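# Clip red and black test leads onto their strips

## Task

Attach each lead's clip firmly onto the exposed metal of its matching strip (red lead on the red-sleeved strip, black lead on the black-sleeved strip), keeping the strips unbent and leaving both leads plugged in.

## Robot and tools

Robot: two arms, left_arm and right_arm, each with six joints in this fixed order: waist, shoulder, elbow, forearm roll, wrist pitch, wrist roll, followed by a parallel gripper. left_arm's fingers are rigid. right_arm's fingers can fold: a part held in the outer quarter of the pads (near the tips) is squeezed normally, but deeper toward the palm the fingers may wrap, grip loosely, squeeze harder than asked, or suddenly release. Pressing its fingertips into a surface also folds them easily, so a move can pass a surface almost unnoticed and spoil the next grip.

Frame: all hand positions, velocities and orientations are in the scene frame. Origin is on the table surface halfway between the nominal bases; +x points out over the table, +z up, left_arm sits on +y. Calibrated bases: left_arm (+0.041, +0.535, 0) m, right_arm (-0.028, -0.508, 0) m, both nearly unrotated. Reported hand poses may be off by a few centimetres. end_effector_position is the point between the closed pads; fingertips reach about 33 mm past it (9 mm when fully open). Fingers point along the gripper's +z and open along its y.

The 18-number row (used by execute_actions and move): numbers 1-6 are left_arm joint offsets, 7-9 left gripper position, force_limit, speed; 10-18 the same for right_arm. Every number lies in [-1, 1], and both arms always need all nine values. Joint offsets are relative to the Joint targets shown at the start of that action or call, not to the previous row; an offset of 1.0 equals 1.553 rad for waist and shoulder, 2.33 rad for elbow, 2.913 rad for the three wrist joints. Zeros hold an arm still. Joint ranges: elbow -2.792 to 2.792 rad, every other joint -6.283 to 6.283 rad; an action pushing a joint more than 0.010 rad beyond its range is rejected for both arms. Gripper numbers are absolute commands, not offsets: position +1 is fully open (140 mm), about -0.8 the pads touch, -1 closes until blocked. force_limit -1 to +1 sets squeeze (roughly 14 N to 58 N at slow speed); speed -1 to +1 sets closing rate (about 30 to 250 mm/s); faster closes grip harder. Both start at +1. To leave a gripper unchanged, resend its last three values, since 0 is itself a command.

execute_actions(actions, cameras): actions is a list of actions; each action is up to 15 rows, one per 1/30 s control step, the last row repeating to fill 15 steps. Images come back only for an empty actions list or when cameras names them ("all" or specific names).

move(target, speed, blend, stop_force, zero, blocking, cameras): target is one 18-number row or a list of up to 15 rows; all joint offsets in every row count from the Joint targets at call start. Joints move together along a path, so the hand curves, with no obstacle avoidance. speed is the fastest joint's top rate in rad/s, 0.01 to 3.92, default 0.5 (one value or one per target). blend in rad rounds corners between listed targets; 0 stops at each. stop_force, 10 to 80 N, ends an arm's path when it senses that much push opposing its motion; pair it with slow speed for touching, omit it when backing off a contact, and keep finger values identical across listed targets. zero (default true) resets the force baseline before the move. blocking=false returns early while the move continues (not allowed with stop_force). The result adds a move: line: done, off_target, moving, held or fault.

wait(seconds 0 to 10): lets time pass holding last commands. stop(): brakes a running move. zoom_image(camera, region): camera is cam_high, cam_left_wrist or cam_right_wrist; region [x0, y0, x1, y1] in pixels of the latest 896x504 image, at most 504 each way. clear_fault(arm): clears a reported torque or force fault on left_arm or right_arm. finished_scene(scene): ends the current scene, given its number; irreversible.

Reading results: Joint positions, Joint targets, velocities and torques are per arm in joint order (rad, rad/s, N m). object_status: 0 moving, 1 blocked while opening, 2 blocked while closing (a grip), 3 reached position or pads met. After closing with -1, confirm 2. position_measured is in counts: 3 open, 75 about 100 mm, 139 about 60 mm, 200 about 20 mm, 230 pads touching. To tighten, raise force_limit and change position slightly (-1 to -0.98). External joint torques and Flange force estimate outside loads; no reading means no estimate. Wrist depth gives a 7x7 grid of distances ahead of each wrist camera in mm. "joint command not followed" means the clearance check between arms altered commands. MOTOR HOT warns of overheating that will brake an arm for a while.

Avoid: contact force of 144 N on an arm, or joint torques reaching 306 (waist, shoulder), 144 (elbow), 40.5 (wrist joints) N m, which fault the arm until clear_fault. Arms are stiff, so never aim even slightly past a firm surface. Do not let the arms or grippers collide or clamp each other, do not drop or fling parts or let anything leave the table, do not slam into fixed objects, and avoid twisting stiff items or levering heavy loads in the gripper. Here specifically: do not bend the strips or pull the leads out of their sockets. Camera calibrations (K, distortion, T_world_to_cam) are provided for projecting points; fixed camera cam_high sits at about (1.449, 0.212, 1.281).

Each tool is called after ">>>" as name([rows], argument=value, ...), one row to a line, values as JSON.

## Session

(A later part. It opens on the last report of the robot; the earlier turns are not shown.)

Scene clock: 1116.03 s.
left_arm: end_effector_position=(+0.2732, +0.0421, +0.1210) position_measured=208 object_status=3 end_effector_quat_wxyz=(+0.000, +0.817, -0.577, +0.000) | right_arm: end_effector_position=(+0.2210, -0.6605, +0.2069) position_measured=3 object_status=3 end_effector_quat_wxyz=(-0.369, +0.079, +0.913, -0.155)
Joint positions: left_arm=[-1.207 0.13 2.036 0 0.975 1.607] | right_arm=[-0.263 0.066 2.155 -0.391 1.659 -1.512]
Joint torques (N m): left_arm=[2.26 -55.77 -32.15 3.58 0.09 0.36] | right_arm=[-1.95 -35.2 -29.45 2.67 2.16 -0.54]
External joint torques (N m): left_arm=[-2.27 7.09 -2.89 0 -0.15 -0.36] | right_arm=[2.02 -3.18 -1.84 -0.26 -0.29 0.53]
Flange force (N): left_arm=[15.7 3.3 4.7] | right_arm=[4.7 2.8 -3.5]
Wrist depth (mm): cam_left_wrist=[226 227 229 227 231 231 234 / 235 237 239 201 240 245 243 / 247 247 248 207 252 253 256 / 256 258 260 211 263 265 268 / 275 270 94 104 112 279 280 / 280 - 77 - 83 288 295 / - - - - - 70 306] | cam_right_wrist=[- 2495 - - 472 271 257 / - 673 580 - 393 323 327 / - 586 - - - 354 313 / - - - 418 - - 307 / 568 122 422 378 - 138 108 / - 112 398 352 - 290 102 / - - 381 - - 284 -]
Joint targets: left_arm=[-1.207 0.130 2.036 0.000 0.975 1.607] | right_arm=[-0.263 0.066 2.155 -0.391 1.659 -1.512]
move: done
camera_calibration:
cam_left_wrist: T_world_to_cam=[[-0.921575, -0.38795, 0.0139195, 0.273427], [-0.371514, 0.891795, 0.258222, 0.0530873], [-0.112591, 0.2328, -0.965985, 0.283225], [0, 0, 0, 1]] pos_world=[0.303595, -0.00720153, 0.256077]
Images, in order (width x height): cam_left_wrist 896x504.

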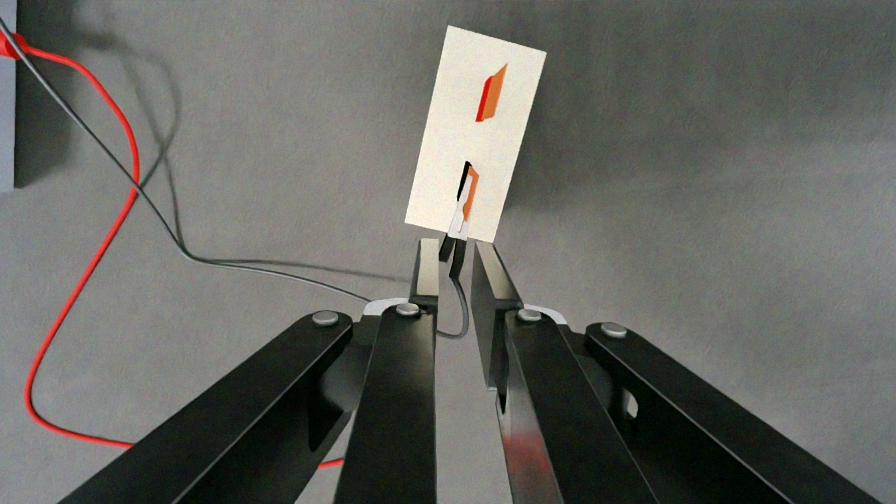

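>>> move(target=[0, 0, 0, 0, 0, 0, -0.46, -1, -1, 0, 0, 0, 0, 0, 0, 1, 1, 1], speed=0.05, cameras=["cam_left_wrist", "cam_high"])

>>> zoom_image(camera="cam_left_wrist", region=[400, 130, 540, 350])

>>> zoom_image(camera="cam_high", region=[400, 80, 470, 140])

Scene clock: 1141.77 s.
left_arm: end_effector_position=(+0.2732, +0.0421, +0.1210) position_measured=187 object_status=0 end_effector_quat_wxyz=(+0.000, +0.817, -0.577, +0.000) | right_arm: end_effector_position=(+0.2210, -0.6605, +0.2069) position_measured=3 object_status=3 end_effector_quat_wxyz=(-0.369, +0.079, +0.913, -0.155)
Joint positions: left_arm=[-1.207 0.13 2.036 0 0.975 1.607] | right_arm=[-0.263 0.066 2.155 -0.391 1.659 -1.512]
Joint torques (N m): left_arm=[2.3 -56.32 -32.37 3.59 0.08 0.4] | right_arm=[-1.74 -35.43 -29.39 2.63 2.16 -0.53]
External joint torques (N m): left_arm=[-2.29 7.65 -2.69 0 -0.13 -0.4] | right_arm=[1.67 -2.86 -1.82 -0.23 -0.28 0.51]
Flange force (N): left_arm=[16.3 3.3 5.4] | right_arm=[4.1 2.2 -3.3]
Wrist depth (mm): cam_left_wrist=[226 227 229 227 230 233 234 / 235 237 239 200 241 243 244 / 245 246 249 207 253 253 256 / 257 258 260 214 263 266 267 / 269 268 95 178 115 278 280 / 279 - - 289 74 85 295 / - - - 305 - 73 64] | cam_right_wrist=[2130 2360 636 574 473 272 257 / - 697 - - 388 322 326 / - - 505 - 393 354 - / - - - 426 - 342 - / 571 122 434 - - 138 114 / - 112 - - 317 - 102 / - 395 359 330 306 275 -]
Joint targets: left_arm=[-1.207 0.130 2.036 0.000 0.975 1.607] | right_arm=[-0.263 0.066 2.155 -0.391 1.659 -1.512]
move: done
camera_calibration:
cam_left_wrist: T_world_to_cam=[[-0.921575, -0.38795, 0.0139195, 0.273427], [-0.371514, 0.891795, 0.258222, 0.0530873], [-0.112591, 0.2328, -0.965985, 0.283225], [0, 0, 0, 1]] pos_world=[0.303595, -0.00720153, 0.256077]
Images, in order (width x height): cam_high 896x504, cam_left_wrist 896x504.

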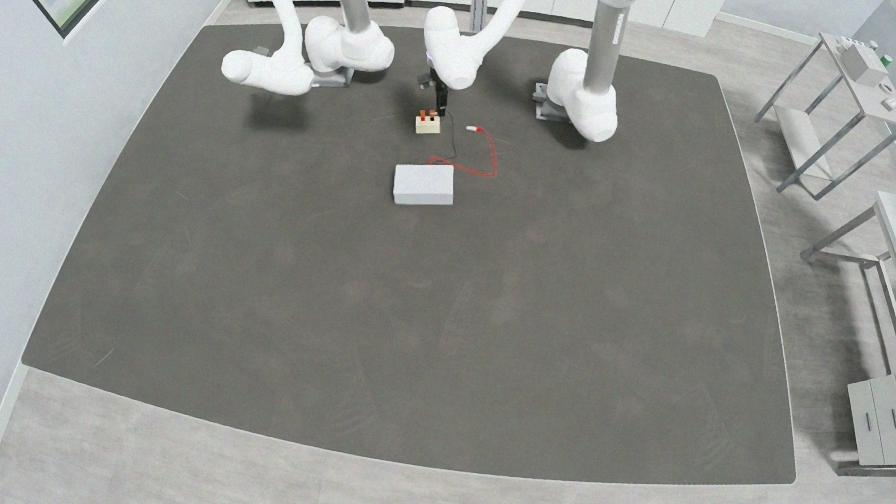

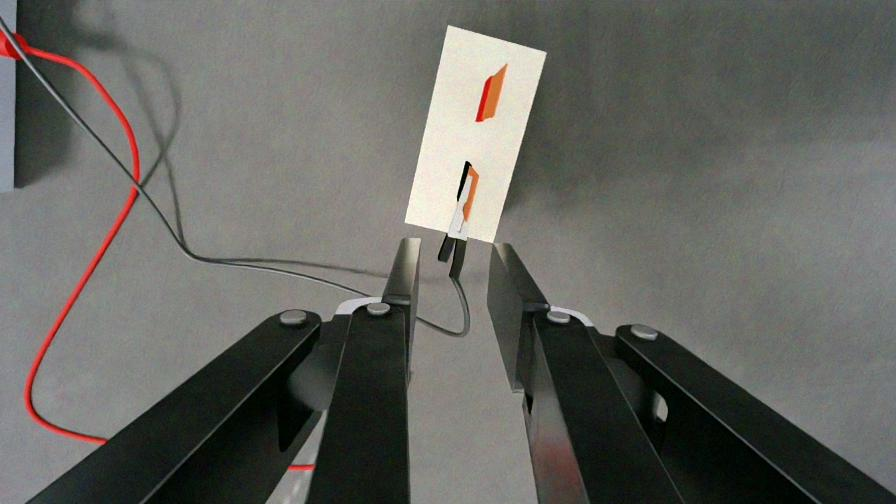

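Scaled by 2.291 from the camera's 896x504 image, which has a finer 1280x720 frame.

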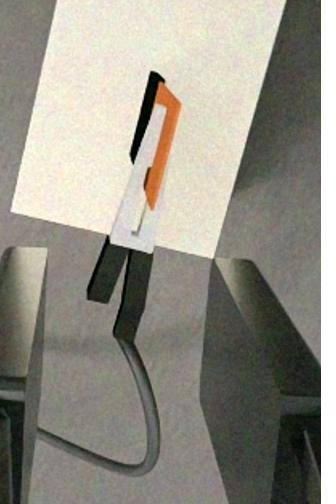

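Scaled by 7.200 from the camera's 896x504 image, which has a finer 1280x720 frame.

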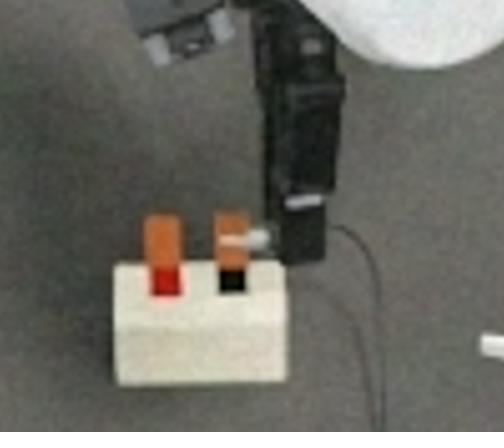

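>>> move(target=[0, -0.0537, -0.0470, 0, 0.0662, 0, -0.46, -1, -1, 0, 0, 0, 0, 0, 0, 1, 1, 1], speed=0.15, cameras=["cam_left_wrist", "cam_high"])

>>> zoom_image(camera="cam_left_wrist", region=[380, 50, 560, 290])

>>> zoom_image(camera="cam_high", region=[400, 80, 500, 170])

Scene clock: 1171.40 s.
left_arm: end_effector_position=(+0.2733, +0.0420, +0.2200) position_measured=187 object_status=3 end_effector_quat_wxyz=(+0.000, +0.817, -0.577, +0.000) | right_arm: end_effector_position=(+0.2210, -0.6605, +0.2069) position_measured=3 object_status=3 end_effector_quat_wxyz=(-0.369, +0.079, +0.913, -0.155)
Joint positions: left_arm=[-1.207 0.047 1.927 0 1.167 1.607] | right_arm=[-0.263 0.066 2.155 -0.391 1.659 -1.512]
Joint torques (N m): left_arm=[2.04 -51.35 -35.94 3.94 -0.11 0.39] | right_arm=[-2.03 -35.29 -29.5 2.6 2.21 -0.52]
External joint torques (N m): left_arm=[-2.03 7.52 -2.95 0.05 0.06 -0.39] | right_arm=[2.05 -2.78 -1.72 -0.2 -0.34 0.5]
Flange force (N): left_arm=[17.0 2.8 1.3] | right_arm=[4.0 3.0 -3.4]
Wrist depth (mm): cam_left_wrist=[256 316 317 319 315 323 325 / 268 327 331 295 334 338 339 / 339 343 346 345 349 351 349 / 356 358 360 359 366 370 371 / 374 371 95 141 115 383 391 / 386 - - 400 74 87 411 / - - - 421 - 73 422] | cam_right_wrist=[- 775 636 550 341 273 260 / - 667 578 531 391 323 327 / - 569 511 - 376 355 - / - 536 482 - 362 339 - / - 122 446 - 343 137 108 / - 113 - 343 311 - 102 / - 404 - 338 302 - 97]
Joint targets: left_arm=[-1.207 0.047 1.927 0.000 1.167 1.607] | right_arm=[-0.263 0.066 2.155 -0.391 1.659 -1.512]
move: done
camera_calibration:
cam_left_wrist: T_world_to_cam=[[-0.921548, -0.388018, 0.0138418, 0.272028], [-0.371614, 0.891796, 0.258076, 0.0276686], [-0.112482, 0.232686, -0.966025, 0.378959], [0, 0, 0, 1]] pos_world=[0.303595, -0.00730126, 0.355178]
Images, in order (width x height): cam_high 896x504, cam_left_wrist 896x504.

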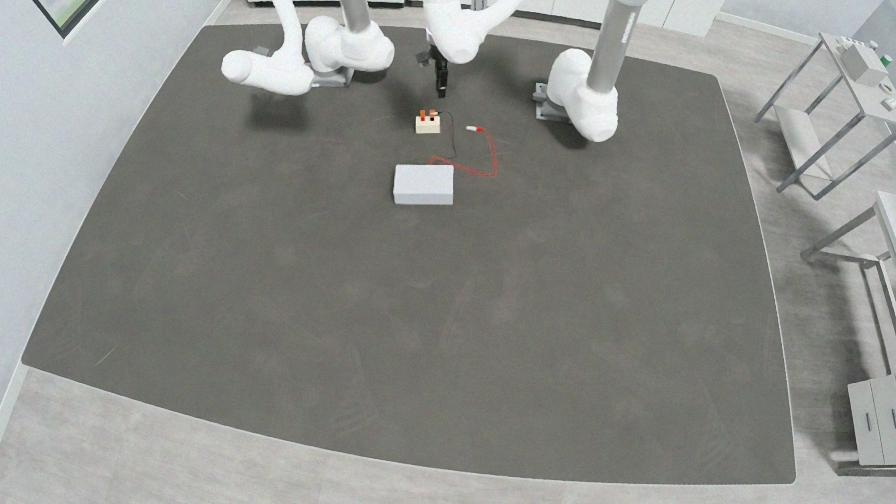

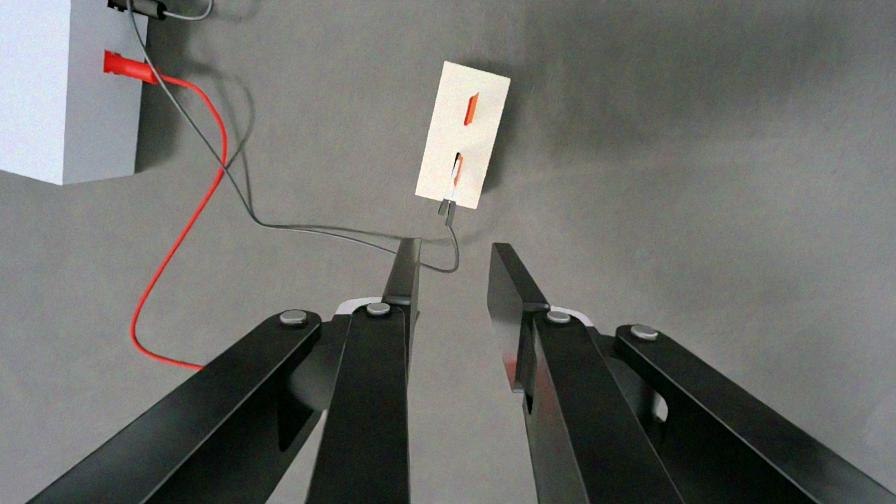

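Scaled by 2.100 from the camera's 896x504 image, which has a finer 1280x720 frame.

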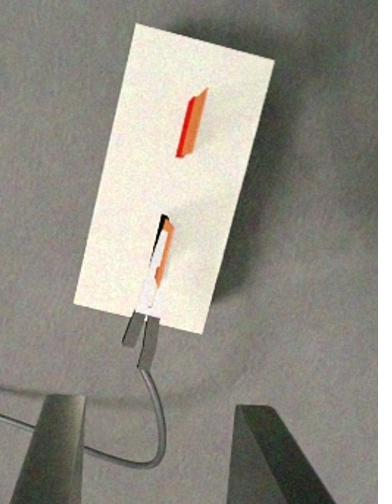

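Scaled by 5.040 from the camera's 896x504 image, which has a finer 1280x720 frame.

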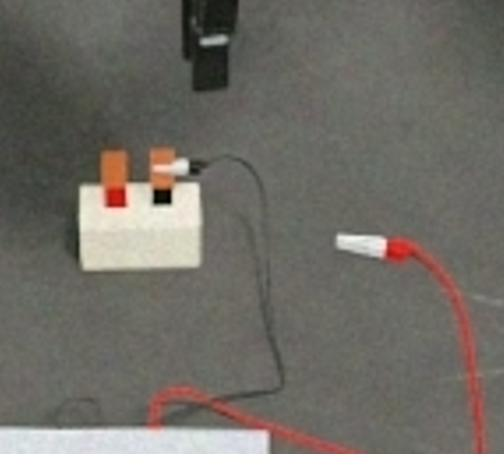

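>>> move([
  [0.0812, -0.1516, 0.0921, 0, 0.0072, 0.1892, -0.28, -1, -1, 0, 0, 0, 0, 0, 0, 1, 1, 1],
  [0.0816, -0.0531, 0.1669, 0, -0.1051, 0.1892, -0.28, -1, -1, 0, 0, 0, 0, 0, 0, 1, 1, 1],
], speed=[0.5, 0.25], blend=0.02, cameras=["cam_left_wrist"])

>>> zoom_image(camera="cam_left_wrist", region=[360, 130, 560, 330])

Scene clock: 1209.83 s.
left_arm: end_effector_position=(+0.2655, +0.1991, +0.0755) position_measured=164 object_status=3 end_effector_quat_wxyz=(+0.000, -0.677, +0.736, +0.000) | right_arm: end_effector_position=(+0.2210, -0.6605, +0.2069) position_measured=3 object_status=3 end_effector_quat_wxyz=(-0.369, +0.079, +0.913, -0.155)
Joint positions: left_arm=[-1.08 -0.036 2.316 0 0.861 2.158] | right_arm=[-0.263 0.066 2.155 -0.391 1.659 -1.512]
Joint torques (N m): left_arm=[2.34 -35.85 -29.51 3.25 -0.13 0.39] | right_arm=[-1.67 -35.44 -29.45 2.66 2.18 -0.54]
External joint torques (N m): left_arm=[-2.33 7.45 -2.65 0.03 0.08 -0.39] | right_arm=[1.71 -2.68 -1.68 -0.26 -0.31 0.52]
Flange force (N): left_arm=[16.8 -4.8 7.8] | right_arm=[3.8 2.4 -3.1]
Wrist depth (mm): cam_left_wrist=[186 186 188 189 190 191 193 / 194 195 196 197 199 200 200 / 202 203 205 206 208 209 212 / 211 212 213 214 216 219 221 / 222 219 96 227 120 229 232 / - - - 238 75 95 242 / - - - 251 - - 67] | cam_right_wrist=[2183 - 670 - 462 270 257 / - - - - 398 324 325 / - - - - 404 351 344 / 645 - 451 - 373 332 - / 590 121 429 367 - 138 108 / - 105 - - - - 102 / - - - 327 - 280 97]
Joint targets: left_arm=[-1.080 -0.035 2.316 0.000 0.861 2.158] | right_arm=[-0.263 0.066 2.155 -0.391 1.659 -1.512]
move: done
camera_calibration:
cam_left_wrist: T_world_to_cam=[[-0.999568, 0.0259215, 0.0138166, 0.266206], [0.0286135, 0.965582, 0.25852, -0.198932], [-0.00663986, 0.258804, -0.965907, 0.168574], [0, 0, 0, 1]] pos_world=[0.272902, 0.141557, 0.210577]
Images, in order (width x height): cam_left_wrist 896x504.

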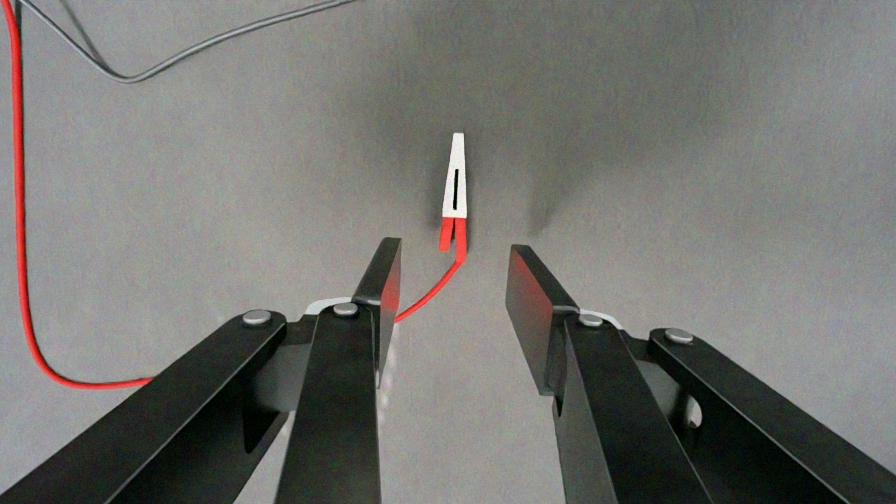

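Scaled by 2.520 from the camera's 896x504 image, which has a finer 1280x720 frame.

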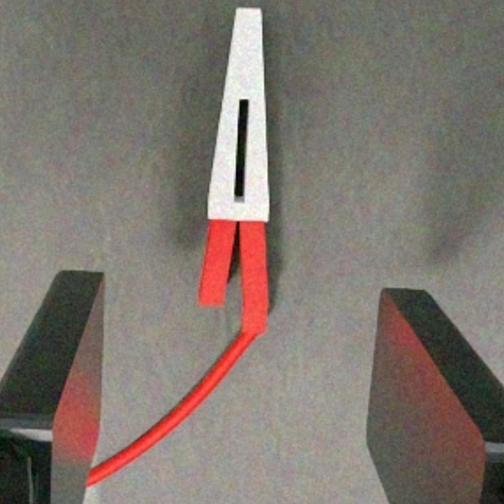

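>>> move(target=[0, 0.0397, 0.0161, 0, -0.0344, 0, -0.28, -1, -1, 0, 0, 0, 0, 0, 0, 1, 1, 1], speed=0.1)

>>> move(target=[0, 0, 0, 0, 0, 0, -1, -1, -1, 0, 0, 0, 0, 0, 0, 1, 1, 1], speed=0.05, cameras=["cam_left_wrist"])

>>> zoom_image(camera="cam_left_wrist", region=[400, 110, 520, 260])

Scene clock: 1220.77 s.
left_arm: end_effector_position=(+0.2657, +0.1987, +0.0355) position_measured=164 object_status=3 end_effector_quat_wxyz=(+0.000, -0.677, +0.736, -0.001) | right_arm: end_effector_position=(+0.2210, -0.6605, +0.2069) position_measured=3 object_status=3 end_effector_quat_wxyz=(-0.369, +0.079, +0.913, -0.155)
Joint positions: left_arm=[-1.08 0.026 2.353 0 0.761 2.158] | right_arm=[-0.263 0.066 2.155 -0.391 1.659 -1.512]
Joint torques (N m): left_arm=[2.28 -38.92 -26.97 2.94 -0.27 0.35] | right_arm=[-1.7 -35.38 -29.31 2.64 2.17 -0.55]
External joint torques (N m): left_arm=[-2.22 6.64 -2.27 0.05 0.22 -0.35] | right_arm=[1.65 -2.82 -2 -0.24 -0.3 0.54]
Flange force (N): left_arm=[14.6 -3.5 8.4] | right_arm=[3.9 2.1 -3.6]
Wrist depth (mm): cam_left_wrist=[150 152 152 153 154 154 156 / 157 157 159 160 161 162 163 / 164 164 165 167 168 169 171 / 171 172 172 173 173 177 178 / 179 178 96 183 116 185 187 / - - - 193 75 95 196 / - - - 204 - - 67] | cam_right_wrist=[- 2403 652 - 476 272 256 / - 672 - - 392 323 326 / - 586 - - 396 354 313 / 630 547 - - - - 301 / - 121 409 381 - 138 108 / - 105 385 355 - 287 102 / - - 353 352 - 282 -]
Joint targets: left_arm=[-1.080 0.026 2.353 0.000 0.761 2.158] | right_arm=[-0.263 0.066 2.155 -0.391 1.659 -1.512]
move: done

Scene clock: 1222.20 s.
left_arm: end_effector_position=(+0.2657, +0.1987, +0.0354) position_measured=218 object_status=0 end_effector_quat_wxyz=(+0.000, -0.677, +0.736, -0.001) | right_arm: end_effector_position=(+0.2210, -0.6605, +0.2069) position_measured=3 object_status=3 end_effector_quat_wxyz=(-0.369, +0.079, +0.913, -0.155)
Joint positions: left_arm=[-1.08 0.026 2.353 0 0.761 2.158] | right_arm=[-0.263 0.066 2.155 -0.391 1.659 -1.512]
Joint torques (N m): left_arm=[2.05 -37.74 -25.64 2.74 0.18 0.43] | right_arm=[-1.91 -35.27 -29.5 2.68 2.18 -0.56]
External joint torques (N m): left_arm=[-2.03 5.77 -3.6 0.24 -0.24 -0.43] | right_arm=[2.1 -3.31 -1.79 -0.27 -0.3 0.54]
Flange force (N): left_arm=[15.1 -4.2 6.9] | right_arm=[5.0 2.9 -3.5]
Wrist depth (mm): cam_left_wrist=[149 152 152 153 154 155 156 / 157 157 159 160 161 161 163 / 164 164 166 167 168 170 170 / 171 172 173 172 175 178 179 / 179 180 178 102 104 186 187 / 188 69 79 79 84 192 197 / - - - - - 68 206] | cam_right_wrist=[- 2787 - 543 441 271 260 / - - - - 393 323 327 / - 589 - - 403 354 - / - 536 - 394 378 330 - / - 121 419 382 338 138 108 / - 105 - - 339 - 102 / - 411 369 - - 277 97]
Joint targets: left_arm=[-1.080 0.026 2.353 0.000 0.761 2.158] | right_arm=[-0.263 0.066 2.155 -0.391 1.659 -1.512]
move: done
camera_calibration:
cam_left_wrist: T_world_to_cam=[[-0.999574, 0.0259445, 0.0133814, 0.266936], [0.0285175, 0.965819, 0.257644, -0.18826], [-0.00623953, 0.257916, -0.966147, 0.13005], [0, 0, 0, 1]] pos_world=[0.273002, 0.141357, 0.17058]
Images, in order (width x height): cam_left_wrist 896x504.

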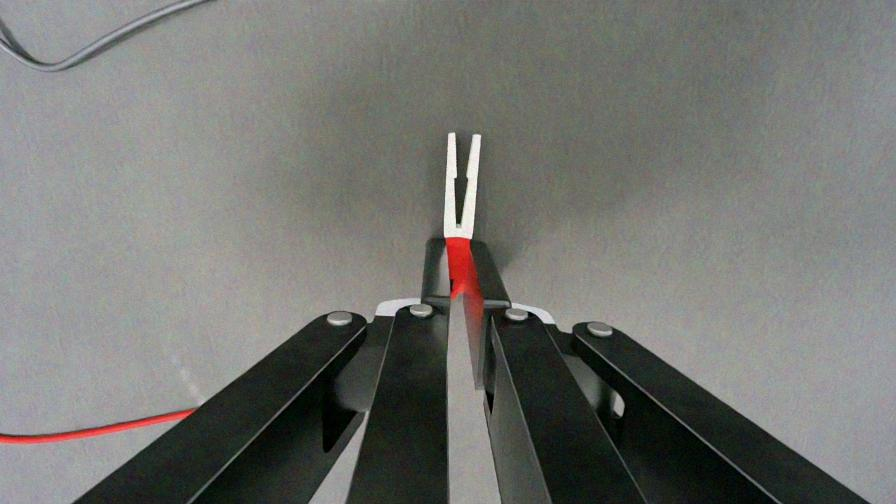

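Scaled by 3.360 from the camera's 896x504 image, which has a finer 1280x720 frame.

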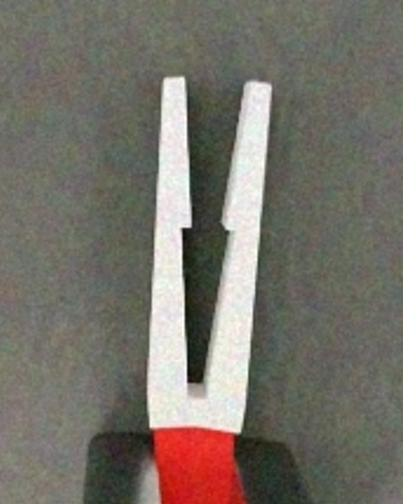

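>>> move([
  [0, -0.1382, -0.0909, 0, 0.1467, 0, -1, -1, -1, 0, 0, 0, 0, 0, 0, 1, 1, 1],
  [0.0146, 0.0744, -0.2533, 0, 0.1632, 0.5183, -1, -1, -1, 0, 0, 0, 0, 0, 0, 1, 1, 1],
], speed=[0.2, 0.5], blend=0.03, cameras=["cam_left_wrist", "cam_high"])

>>> zoom_image(camera="cam_high", region=[380, 60, 520, 180])

Scene clock: 1286.00 s.
left_arm: end_effector_position=(+0.3804, +0.0195, +0.2505) position_measured=218 object_status=2 end_effector_quat_wxyz=(+0.000, +0.000, +1.000, +0.000) | right_arm: end_effector_position=(+0.2210, -0.6605, +0.2069) position_measured=3 object_status=3 end_effector_quat_wxyz=(-0.369, +0.079, +0.913, -0.155)
Joint positions: left_arm=[-1.057 0.142 1.763 0 1.236 3.668] | right_arm=[-0.263 0.066 2.155 -0.391 1.659 -1.512]
Joint torques (N m): left_arm=[2.51 -62.39 -37.13 4.04 0.1 0.29] | right_arm=[-1.78 -35.49 -29.41 2.64 2.18 -0.54]
External joint torques (N m): left_arm=[-2.45 7.47 -2.86 0.04 -0.08 -0.29] | right_arm=[1.75 -2.78 -1.78 -0.25 -0.31 0.52]
Flange force (N): left_arm=[-5.4 -16.2 0.6] | right_arm=[3.9 2.4 -3.3]
Wrist depth (mm): cam_left_wrist=[341 344 343 339 348 351 354 / 356 356 359 360 359 367 370 / 370 368 375 374 380 381 386 / 386 390 392 385 398 405 405 / 404 406 402 100 104 420 424 / 421 - 79 - 83 438 446 / - - - - - 68 443] | cam_right_wrist=[1970 2471 639 548 339 273 257 / - 704 - 491 392 322 327 / - - - 451 - 352 324 / - 538 - - - 316 308 / - 122 - 389 - 138 114 / - 112 - - 313 296 102 / - - - 325 - 278 97]
Joint targets: left_arm=[-1.057 0.142 1.763 0.000 1.236 3.668] | right_arm=[-0.263 0.066 2.155 -0.391 1.659 -1.512]
move: done
camera_calibration:
cam_left_wrist: T_world_to_cam=[[-0.057985, 0.998222, 0.0138152, 0.00606928], [0.964488, 0.0524428, 0.258867, -0.412358], [0.257682, 0.028335, -0.965814, 0.288786], [0, 0, 0, 1]] pos_world=[0.323651, 0.00738397, 0.385576]
Images, in order (width x height): cam_high 896x504, cam_left_wrist 896x504.

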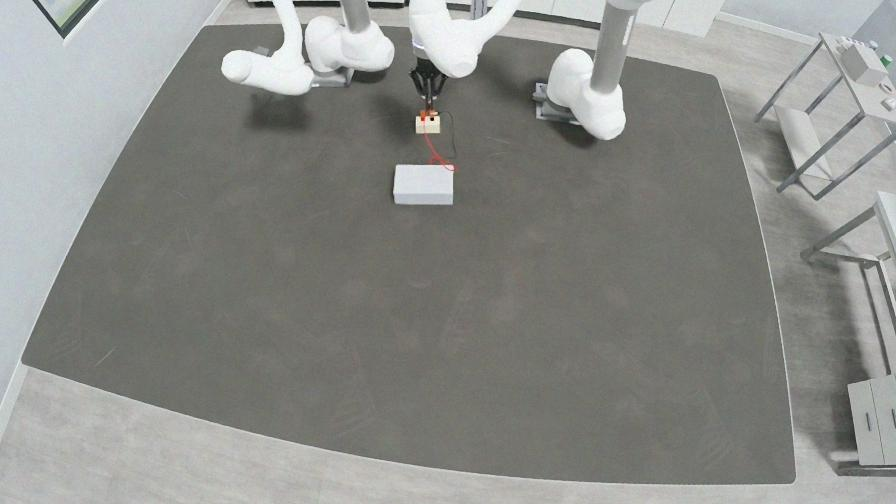

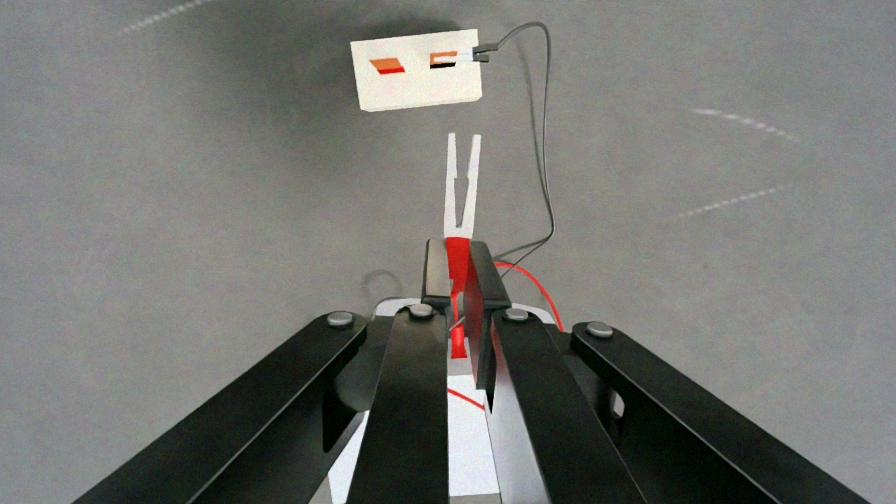

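Scaled by 3.600 from the camera's 896x504 image, which has a finer 1280x720 frame.

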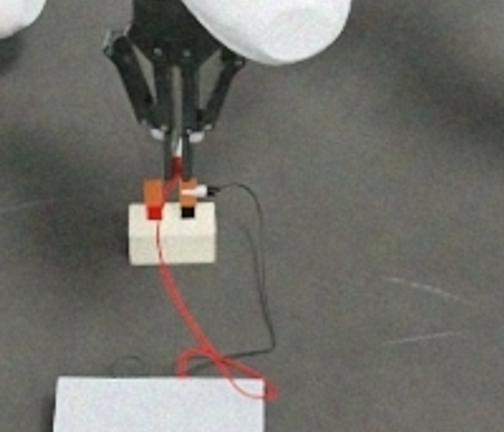

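>>> zoom_image(camera="cam_left_wrist", region=[340, 10, 510, 130])

Scaled by 2.965 from the camera's 896x504 image, which has a finer 1280x720 frame.

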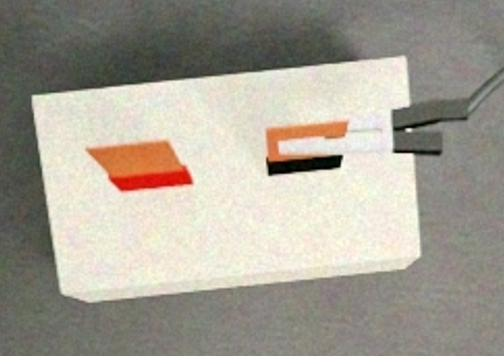

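>>> move(target=[-0.1244, 0.1097, -0.0217, 0, -0.0411, 0.4160, -1, -1, -1, 0, 0, 0, 0, 0, 0, 1, 1, 1], speed=0.5, cameras=["cam_left_wrist", "cam_high"])

>>> zoom_image(camera="cam_left_wrist", region=[380, 20, 540, 260])

>>> zoom_image(camera="cam_high", region=[360, 60, 500, 180])

Scene clock: 1317.40 s.
left_arm: end_effector_position=(+0.3003, -0.1089, +0.1650) position_measured=218 object_status=2 end_effector_quat_wxyz=(+0.000, +0.646, +0.763, +0.000) | right_arm: end_effector_position=(+0.2210, -0.6605, +0.2069) position_measured=3 object_status=3 end_effector_quat_wxyz=(-0.369, +0.079, +0.913, -0.155)
Joint positions: left_arm=[-1.25 0.312 1.712 0 1.117 4.88] | right_arm=[-0.263 0.066 2.155 -0.391 1.659 -1.512]
Joint torques (N m): left_arm=[2.52 -78.7 -35.43 3.88 0.17 0.52] | right_arm=[-1.74 -35.24 -29.41 2.62 2.18 -0.53]
External joint torques (N m): left_arm=[-2.46 8.58 -2.55 0.04 -0.13 -0.52] | right_arm=[1.82 -2.94 -1.81 -0.22 -0.3 0.51]
Flange force (N): left_arm=[-18.0 -0.4 3.8] | right_arm=[4.2 2.5 -3.4]
Wrist depth (mm): cam_left_wrist=[266 266 268 232 272 273 266 / 277 278 279 276 283 284 251 / 287 290 291 291 295 296 266 / 299 302 302 164 308 314 276 / 317 315 312 100 120 326 324 / 329 - 79 - 84 338 346 / - - - - - 68 349] | cam_right_wrist=[- - - - 466 272 257 / 829 - - - 392 324 326 / - - 501 - 395 337 - / - - 465 - 363 - 288 / 569 121 418 - - 137 108 / - 113 398 367 321 299 102 / - - - - - - -]
Joint targets: left_arm=[-1.250 0.312 1.712 0.000 1.117 4.880] | right_arm=[-0.263 0.066 2.155 -0.391 1.659 -1.512]
move: done
camera_calibration:
cam_left_wrist: T_world_to_cam=[[0.974958, 0.221924, 0.0143614, -0.264036], [0.21077, -0.942694, 0.258659, -0.188236], [0.0709411, -0.249155, -0.965862, 0.256345], [0, 0, 0, 1]] pos_world=[0.278913, -0.0549834, 0.300075]
Images, in order (width x height): cam_high 896x504, cam_left_wrist 896x504.

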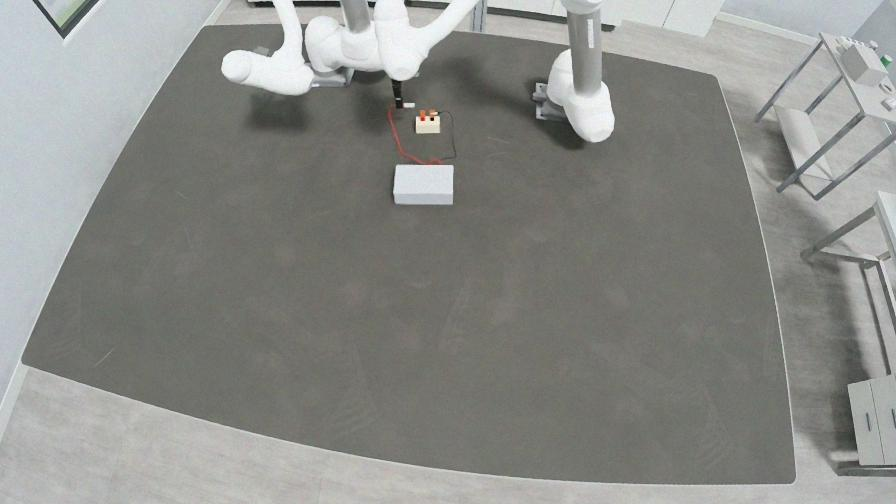

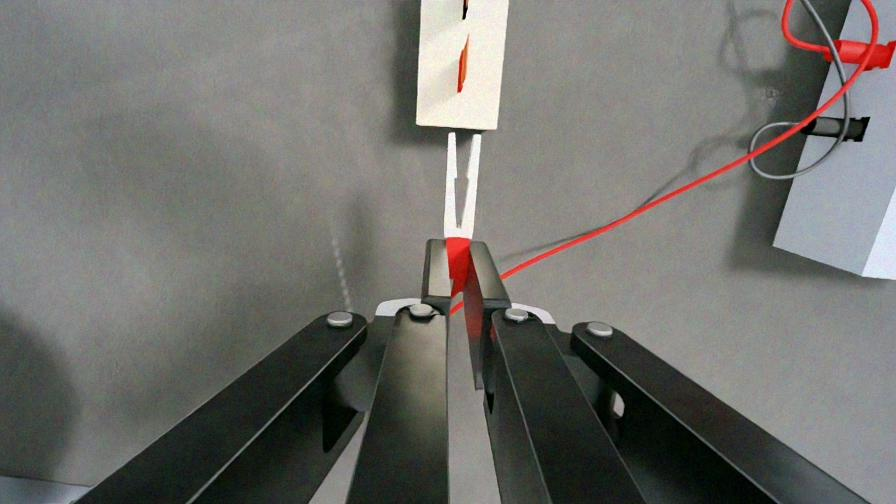

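Scaled by 2.100 from the camera's 896x504 image, which has a finer 1280x720 frame.

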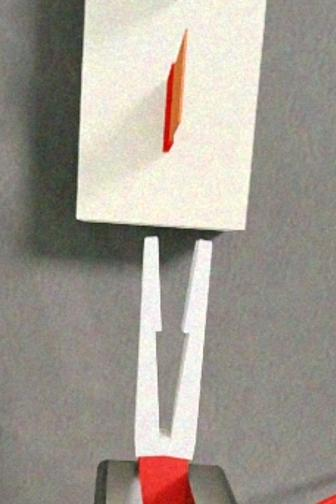

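Scaled by 3.600 from the camera's 896x504 image, which has a finer 1280x720 frame.

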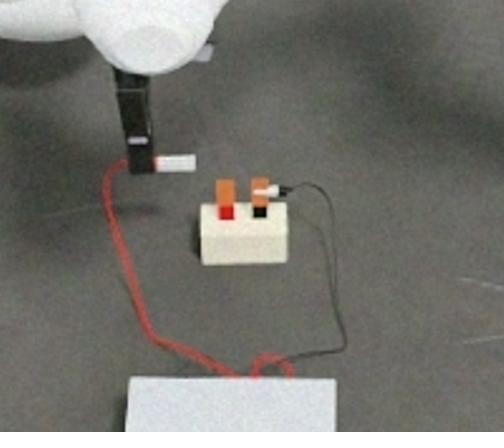

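>>> move(target=[0, 0.0218, 0.0179, 0, -0.0259, 0.0054, -1, -1, -1, 0, 0, 0, 0, 0, 0, 1, 1, 1], speed=0.1, cameras=["cam_left_wrist", "cam_high"])

>>> zoom_image(camera="cam_left_wrist", region=[390, 20, 530, 250])

>>> zoom_image(camera="cam_high", region=[380, 80, 460, 150])

Scene clock: 1373.27 s.
left_arm: end_effector_position=(+0.3003, -0.1088, +0.1210) position_measured=218 object_status=2 end_effector_quat_wxyz=(+0.000, +0.652, +0.758, +0.000) | right_arm: end_effector_position=(+0.2210, -0.6605, +0.2069) position_measured=3 object_status=3 end_effector_quat_wxyz=(-0.369, +0.079, +0.913, -0.155)
Joint positions: left_arm=[-1.25 0.346 1.754 0 1.041 4.895] | right_arm=[-0.263 0.066 2.155 -0.391 1.659 -1.512]
Joint torques (N m): left_arm=[2.37 -80.98 -33.8 3.67 0.03 0.38] | right_arm=[-1.84 -35.24 -29.45 2.62 2.16 -0.56]
External joint torques (N m): left_arm=[-2.39 9.06 -2.73 0.09 0.01 -0.38] | right_arm=[1.83 -2.76 -1.84 -0.21 -0.29 0.54]
Flange force (N): left_arm=[-18.6 0.3 5.1] | right_arm=[3.9 2.6 -3.5]
Wrist depth (mm): cam_left_wrist=[227 227 229 190 231 233 235 / 234 237 238 197 241 243 242 / 246 246 249 248 252 253 252 / 256 259 259 256 263 265 264 / 269 270 267 100 104 279 281 / 282 69 79 - 84 289 294 / - - - - - 68 306] | cam_right_wrist=[- 2757 - 546 341 271 257 / 740 - - - 395 324 327 / 668 572 509 - 394 350 319 / 622 - - - 397 - - / - 122 - - 344 138 108 / - 105 388 363 321 - 102 / - 390 368 325 312 273 -]
Joint targets: left_arm=[-1.250 0.346 1.754 0.000 1.041 4.896] | right_arm=[-0.263 0.066 2.155 -0.391 1.659 -1.512]
move: done
camera_calibration:
cam_left_wrist: T_world_to_cam=[[0.978348, 0.206466, 0.0143669, -0.266106], [0.195827, -0.945927, 0.2586, -0.172593], [0.0669821, -0.250187, -0.965878, 0.214954], [0, 0, 0, 1]] pos_world=[0.279745, -0.0545396, 0.256075]
Images, in order (width x height): cam_high 896x504, cam_left_wrist 896x504.

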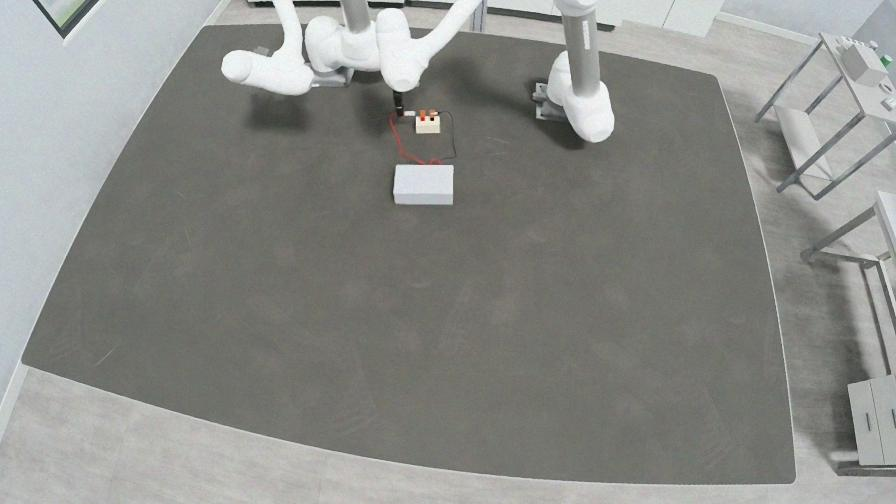

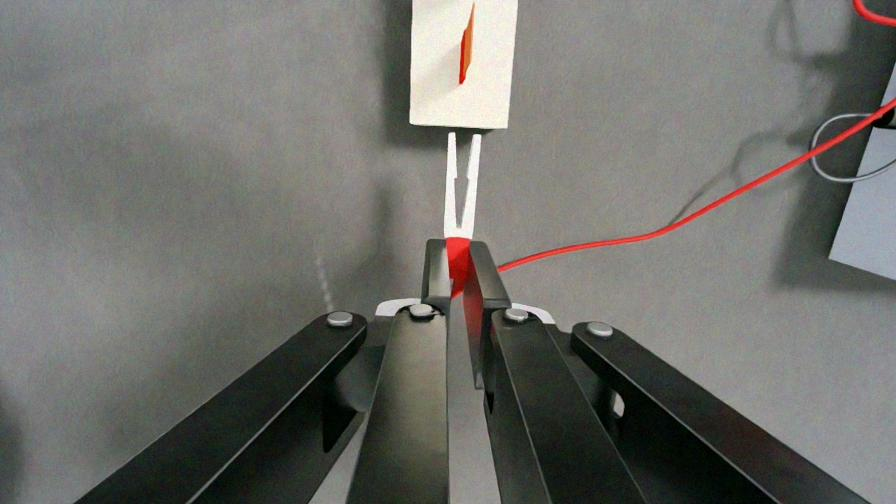

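Scaled by 2.191 from the camera's 896x504 image, which has a finer 1280x720 frame.

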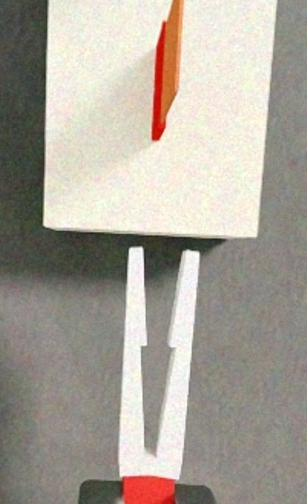

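Scaled by 6.300 from the camera's 896x504 image, which has a finer 1280x720 frame.

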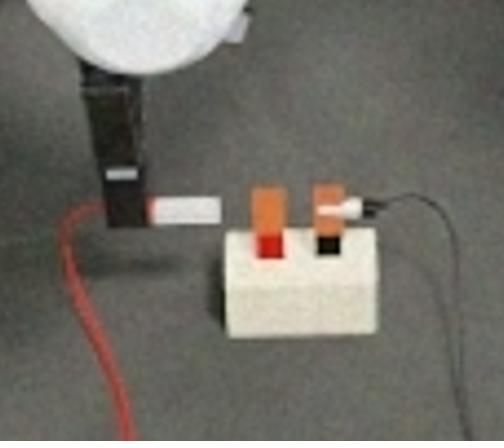

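>>> zoom_image(camera="cam_left_wrist", region=[435, 0, 505, 140])

Scaled by 3.600 from the camera's 896x504 image, which has a finer 1280x720 frame.

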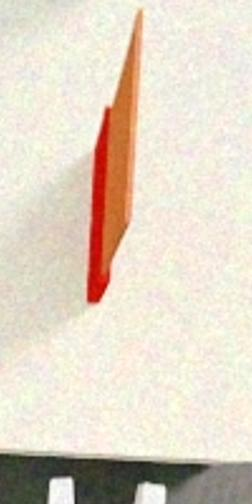

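>>> move(target=[0.0030, -0.0165, 0.0156, 0, -0.0037, 0.0016, -1, -1, -1, 0, 0, 0, 0, 0, 0, 1, 1, 1], speed=0.05, cameras=["cam_left_wrist"])

>>> zoom_image(camera="cam_left_wrist", region=[415, 50, 515, 250])

>>> zoom_image(camera="cam_left_wrist", region=[430, 60, 510, 190])

Scene clock: 1419.10 s.
left_arm: end_effector_position=(+0.2973, -0.0906, +0.1210) position_measured=218 object_status=2 end_effector_quat_wxyz=(+0.000, +0.652, +0.758, +0.000) | right_arm: end_effector_position=(+0.2210, -0.6605, +0.2069) position_measured=3 object_status=3 end_effector_quat_wxyz=(-0.369, +0.079, +0.913, -0.155)
Joint positions: left_arm=[-1.246 0.321 1.79 0 1.031 4.9] | right_arm=[-0.263 0.066 2.155 -0.391 1.659 -1.512]
Joint torques (N m): left_arm=[2.24 -75.72 -34.5 3.69 0.2 0.38] | right_arm=[-2.09 -35.47 -29.49 2.63 2.2 -0.55]
External joint torques (N m): left_arm=[-2.24 6.59 -1.77 0.04 -0.16 -0.38] | right_arm=[2.13 -2.63 -1.8 -0.22 -0.34 0.53]
Flange force (N): left_arm=[-13.2 -0.8 4.3] | right_arm=[3.7 3.2 -3.6]
Wrist depth (mm): cam_left_wrist=[226 227 229 191 231 231 234 / 235 238 239 197 241 244 240 / 245 246 247 248 251 254 253 / 256 259 261 256 263 264 261 / 268 270 267 100 105 279 280 / 280 69 79 - 84 289 295 / - - - - - 68 306] | cam_right_wrist=[1770 2673 631 549 361 273 256 / - 726 - 478 402 323 327 / 680 - - 435 405 352 - / 599 - - - - 148 - / 566 122 - - - 138 109 / - 105 - - - - 102 / - 371 - 325 - - -]
Joint targets: left_arm=[-1.246 0.320 1.790 0.000 1.031 4.900] | right_arm=[-0.263 0.066 2.155 -0.391 1.659 -1.512]
move: done
camera_calibration:
cam_left_wrist: T_world_to_cam=[[0.978348, 0.206466, 0.0143669, -0.266929], [0.195827, -0.945927, 0.2586, -0.15479], [0.0669821, -0.250187, -0.965878, 0.219709], [0, 0, 0, 1]] pos_world=[0.276745, -0.0363396, 0.256075]
Images, in order (width x height): cam_left_wrist 896x504.

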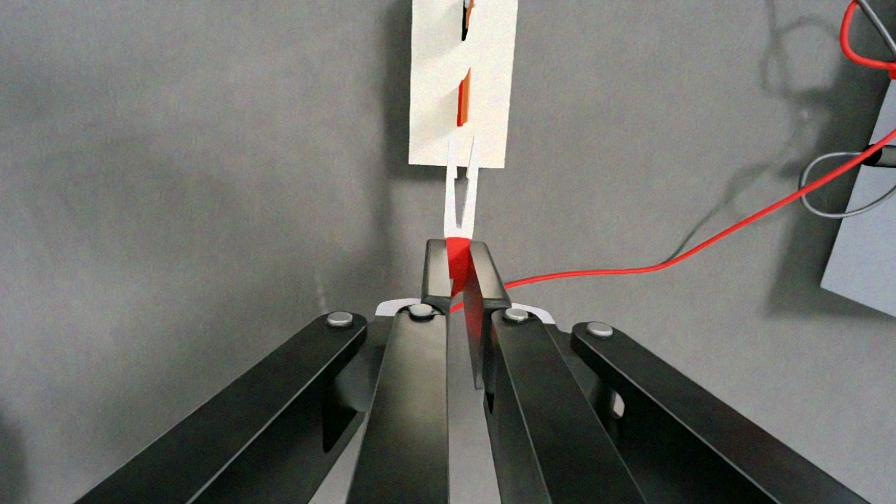

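Scaled by 2.520 from the camera's 896x504 image, which has a finer 1280x720 frame.

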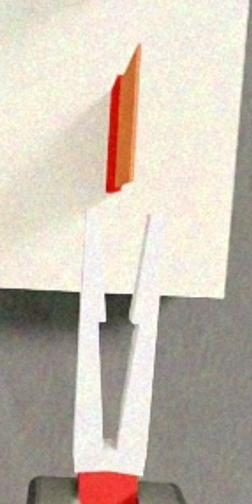

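Scaled by 3.877 from the camera's 896x504 image, which has a finer 1280x720 frame.

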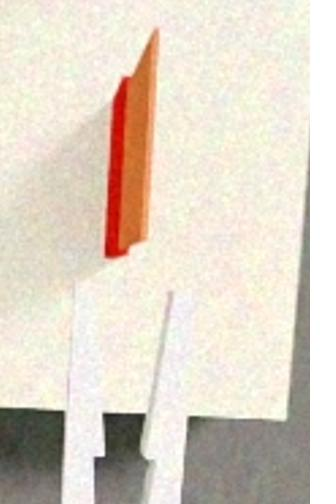

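>>> move(target=[0.0033, -0.0170, 0.0157, 0, -0.0035, 0.0017, -1, -1, -1, 0, 0, 0, 0, 0, 0, 1, 1, 1], speed=0.03, cameras=["cam_left_wrist", "cam_high"])

>>> zoom_image(camera="cam_left_wrist", region=[420, 90, 520, 250])

>>> zoom_image(camera="cam_high", region=[380, 80, 460, 150])

Scene clock: 1438.30 s.
left_arm: end_effector_position=(+0.2943, -0.0718, +0.1211) position_measured=218 object_status=2 end_effector_quat_wxyz=(+0.000, +0.652, +0.758, +0.000) | right_arm: end_effector_position=(+0.2210, -0.6605, +0.2069) position_measured=3 object_status=3 end_effector_quat_wxyz=(-0.369, +0.079, +0.913, -0.155)
Joint positions: left_arm=[-1.241 0.294 1.827 0 1.02 4.905] | right_arm=[-0.263 0.066 2.155 -0.391 1.659 -1.512]
Joint torques (N m): left_arm=[1.79 -73.97 -33.79 3.64 0.13 0.32] | right_arm=[-1.87 -35.28 -29.4 2.61 2.17 -0.59]
External joint torques (N m): left_arm=[-1.83 7.95 -2.18 0.06 -0.1 -0.32] | right_arm=[1.98 -2.94 -1.74 -0.21 -0.3 0.57]
Flange force (N): left_arm=[-15.7 0.6 5.2] | right_arm=[4.3 2.9 -3.4]
Wrist depth (mm): cam_left_wrist=[222 227 229 190 231 233 233 / 236 237 239 198 241 243 242 / 245 247 248 206 250 254 253 / 257 259 260 256 263 264 253 / 269 270 268 100 101 278 274 / 281 69 79 - 84 289 290 / - - - - - 68 312] | cam_right_wrist=[- - 627 - 319 271 260 / - - 604 483 395 323 325 / - 581 547 463 393 356 - / - 523 470 - - 340 304 / - 122 - - 347 137 107 / - 105 391 - 328 - 102 / - 392 362 325 - - -]
Joint targets: left_arm=[-1.241 0.294 1.827 0.000 1.020 4.905] | right_arm=[-0.263 0.066 2.155 -0.391 1.659 -1.512]
move: done
camera_calibration:
cam_left_wrist: T_world_to_cam=[[0.978303, 0.206676, 0.0144083, -0.267871], [0.196018, -0.945881, 0.258623, -0.136502], [0.0670798, -0.250187, -0.965871, 0.224681], [0, 0, 0, 1]] pos_world=[0.273745, -0.0175401, 0.256175]
Images, in order (width x height): cam_high 896x504, cam_left_wrist 896x504.

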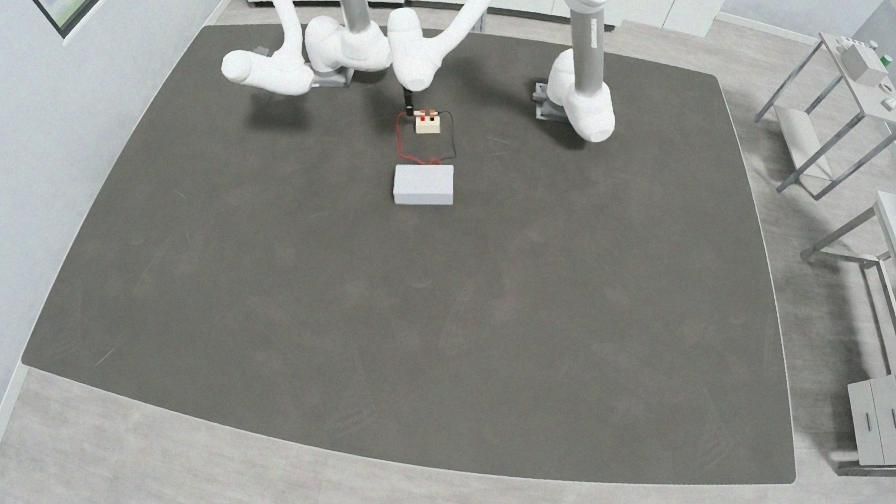

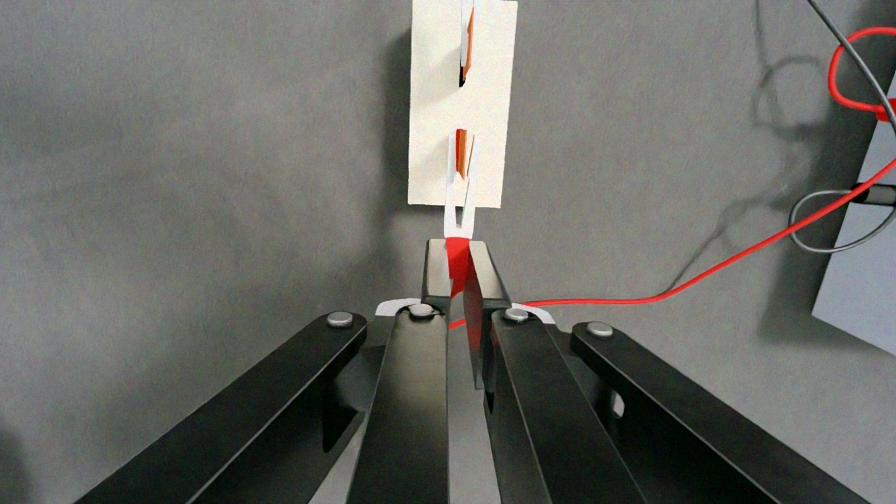

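Scaled by 3.150 from the camera's 896x504 image, which has a finer 1280x720 frame.

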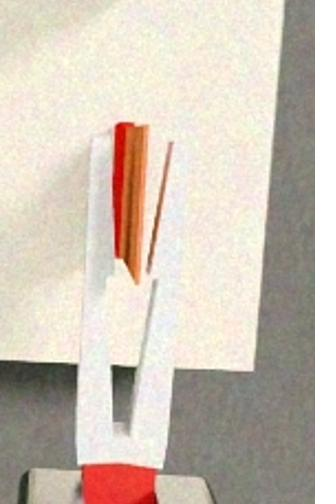

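Scaled by 6.300 from the camera's 896x504 image, which has a finer 1280x720 frame.

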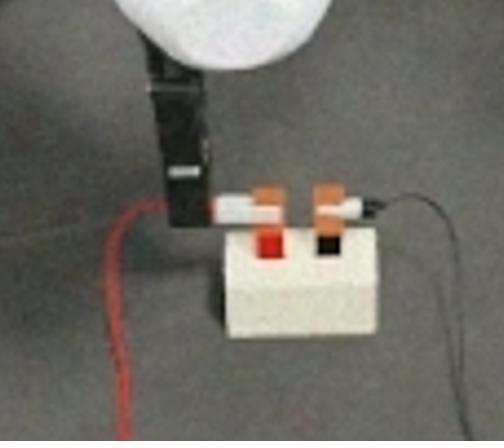

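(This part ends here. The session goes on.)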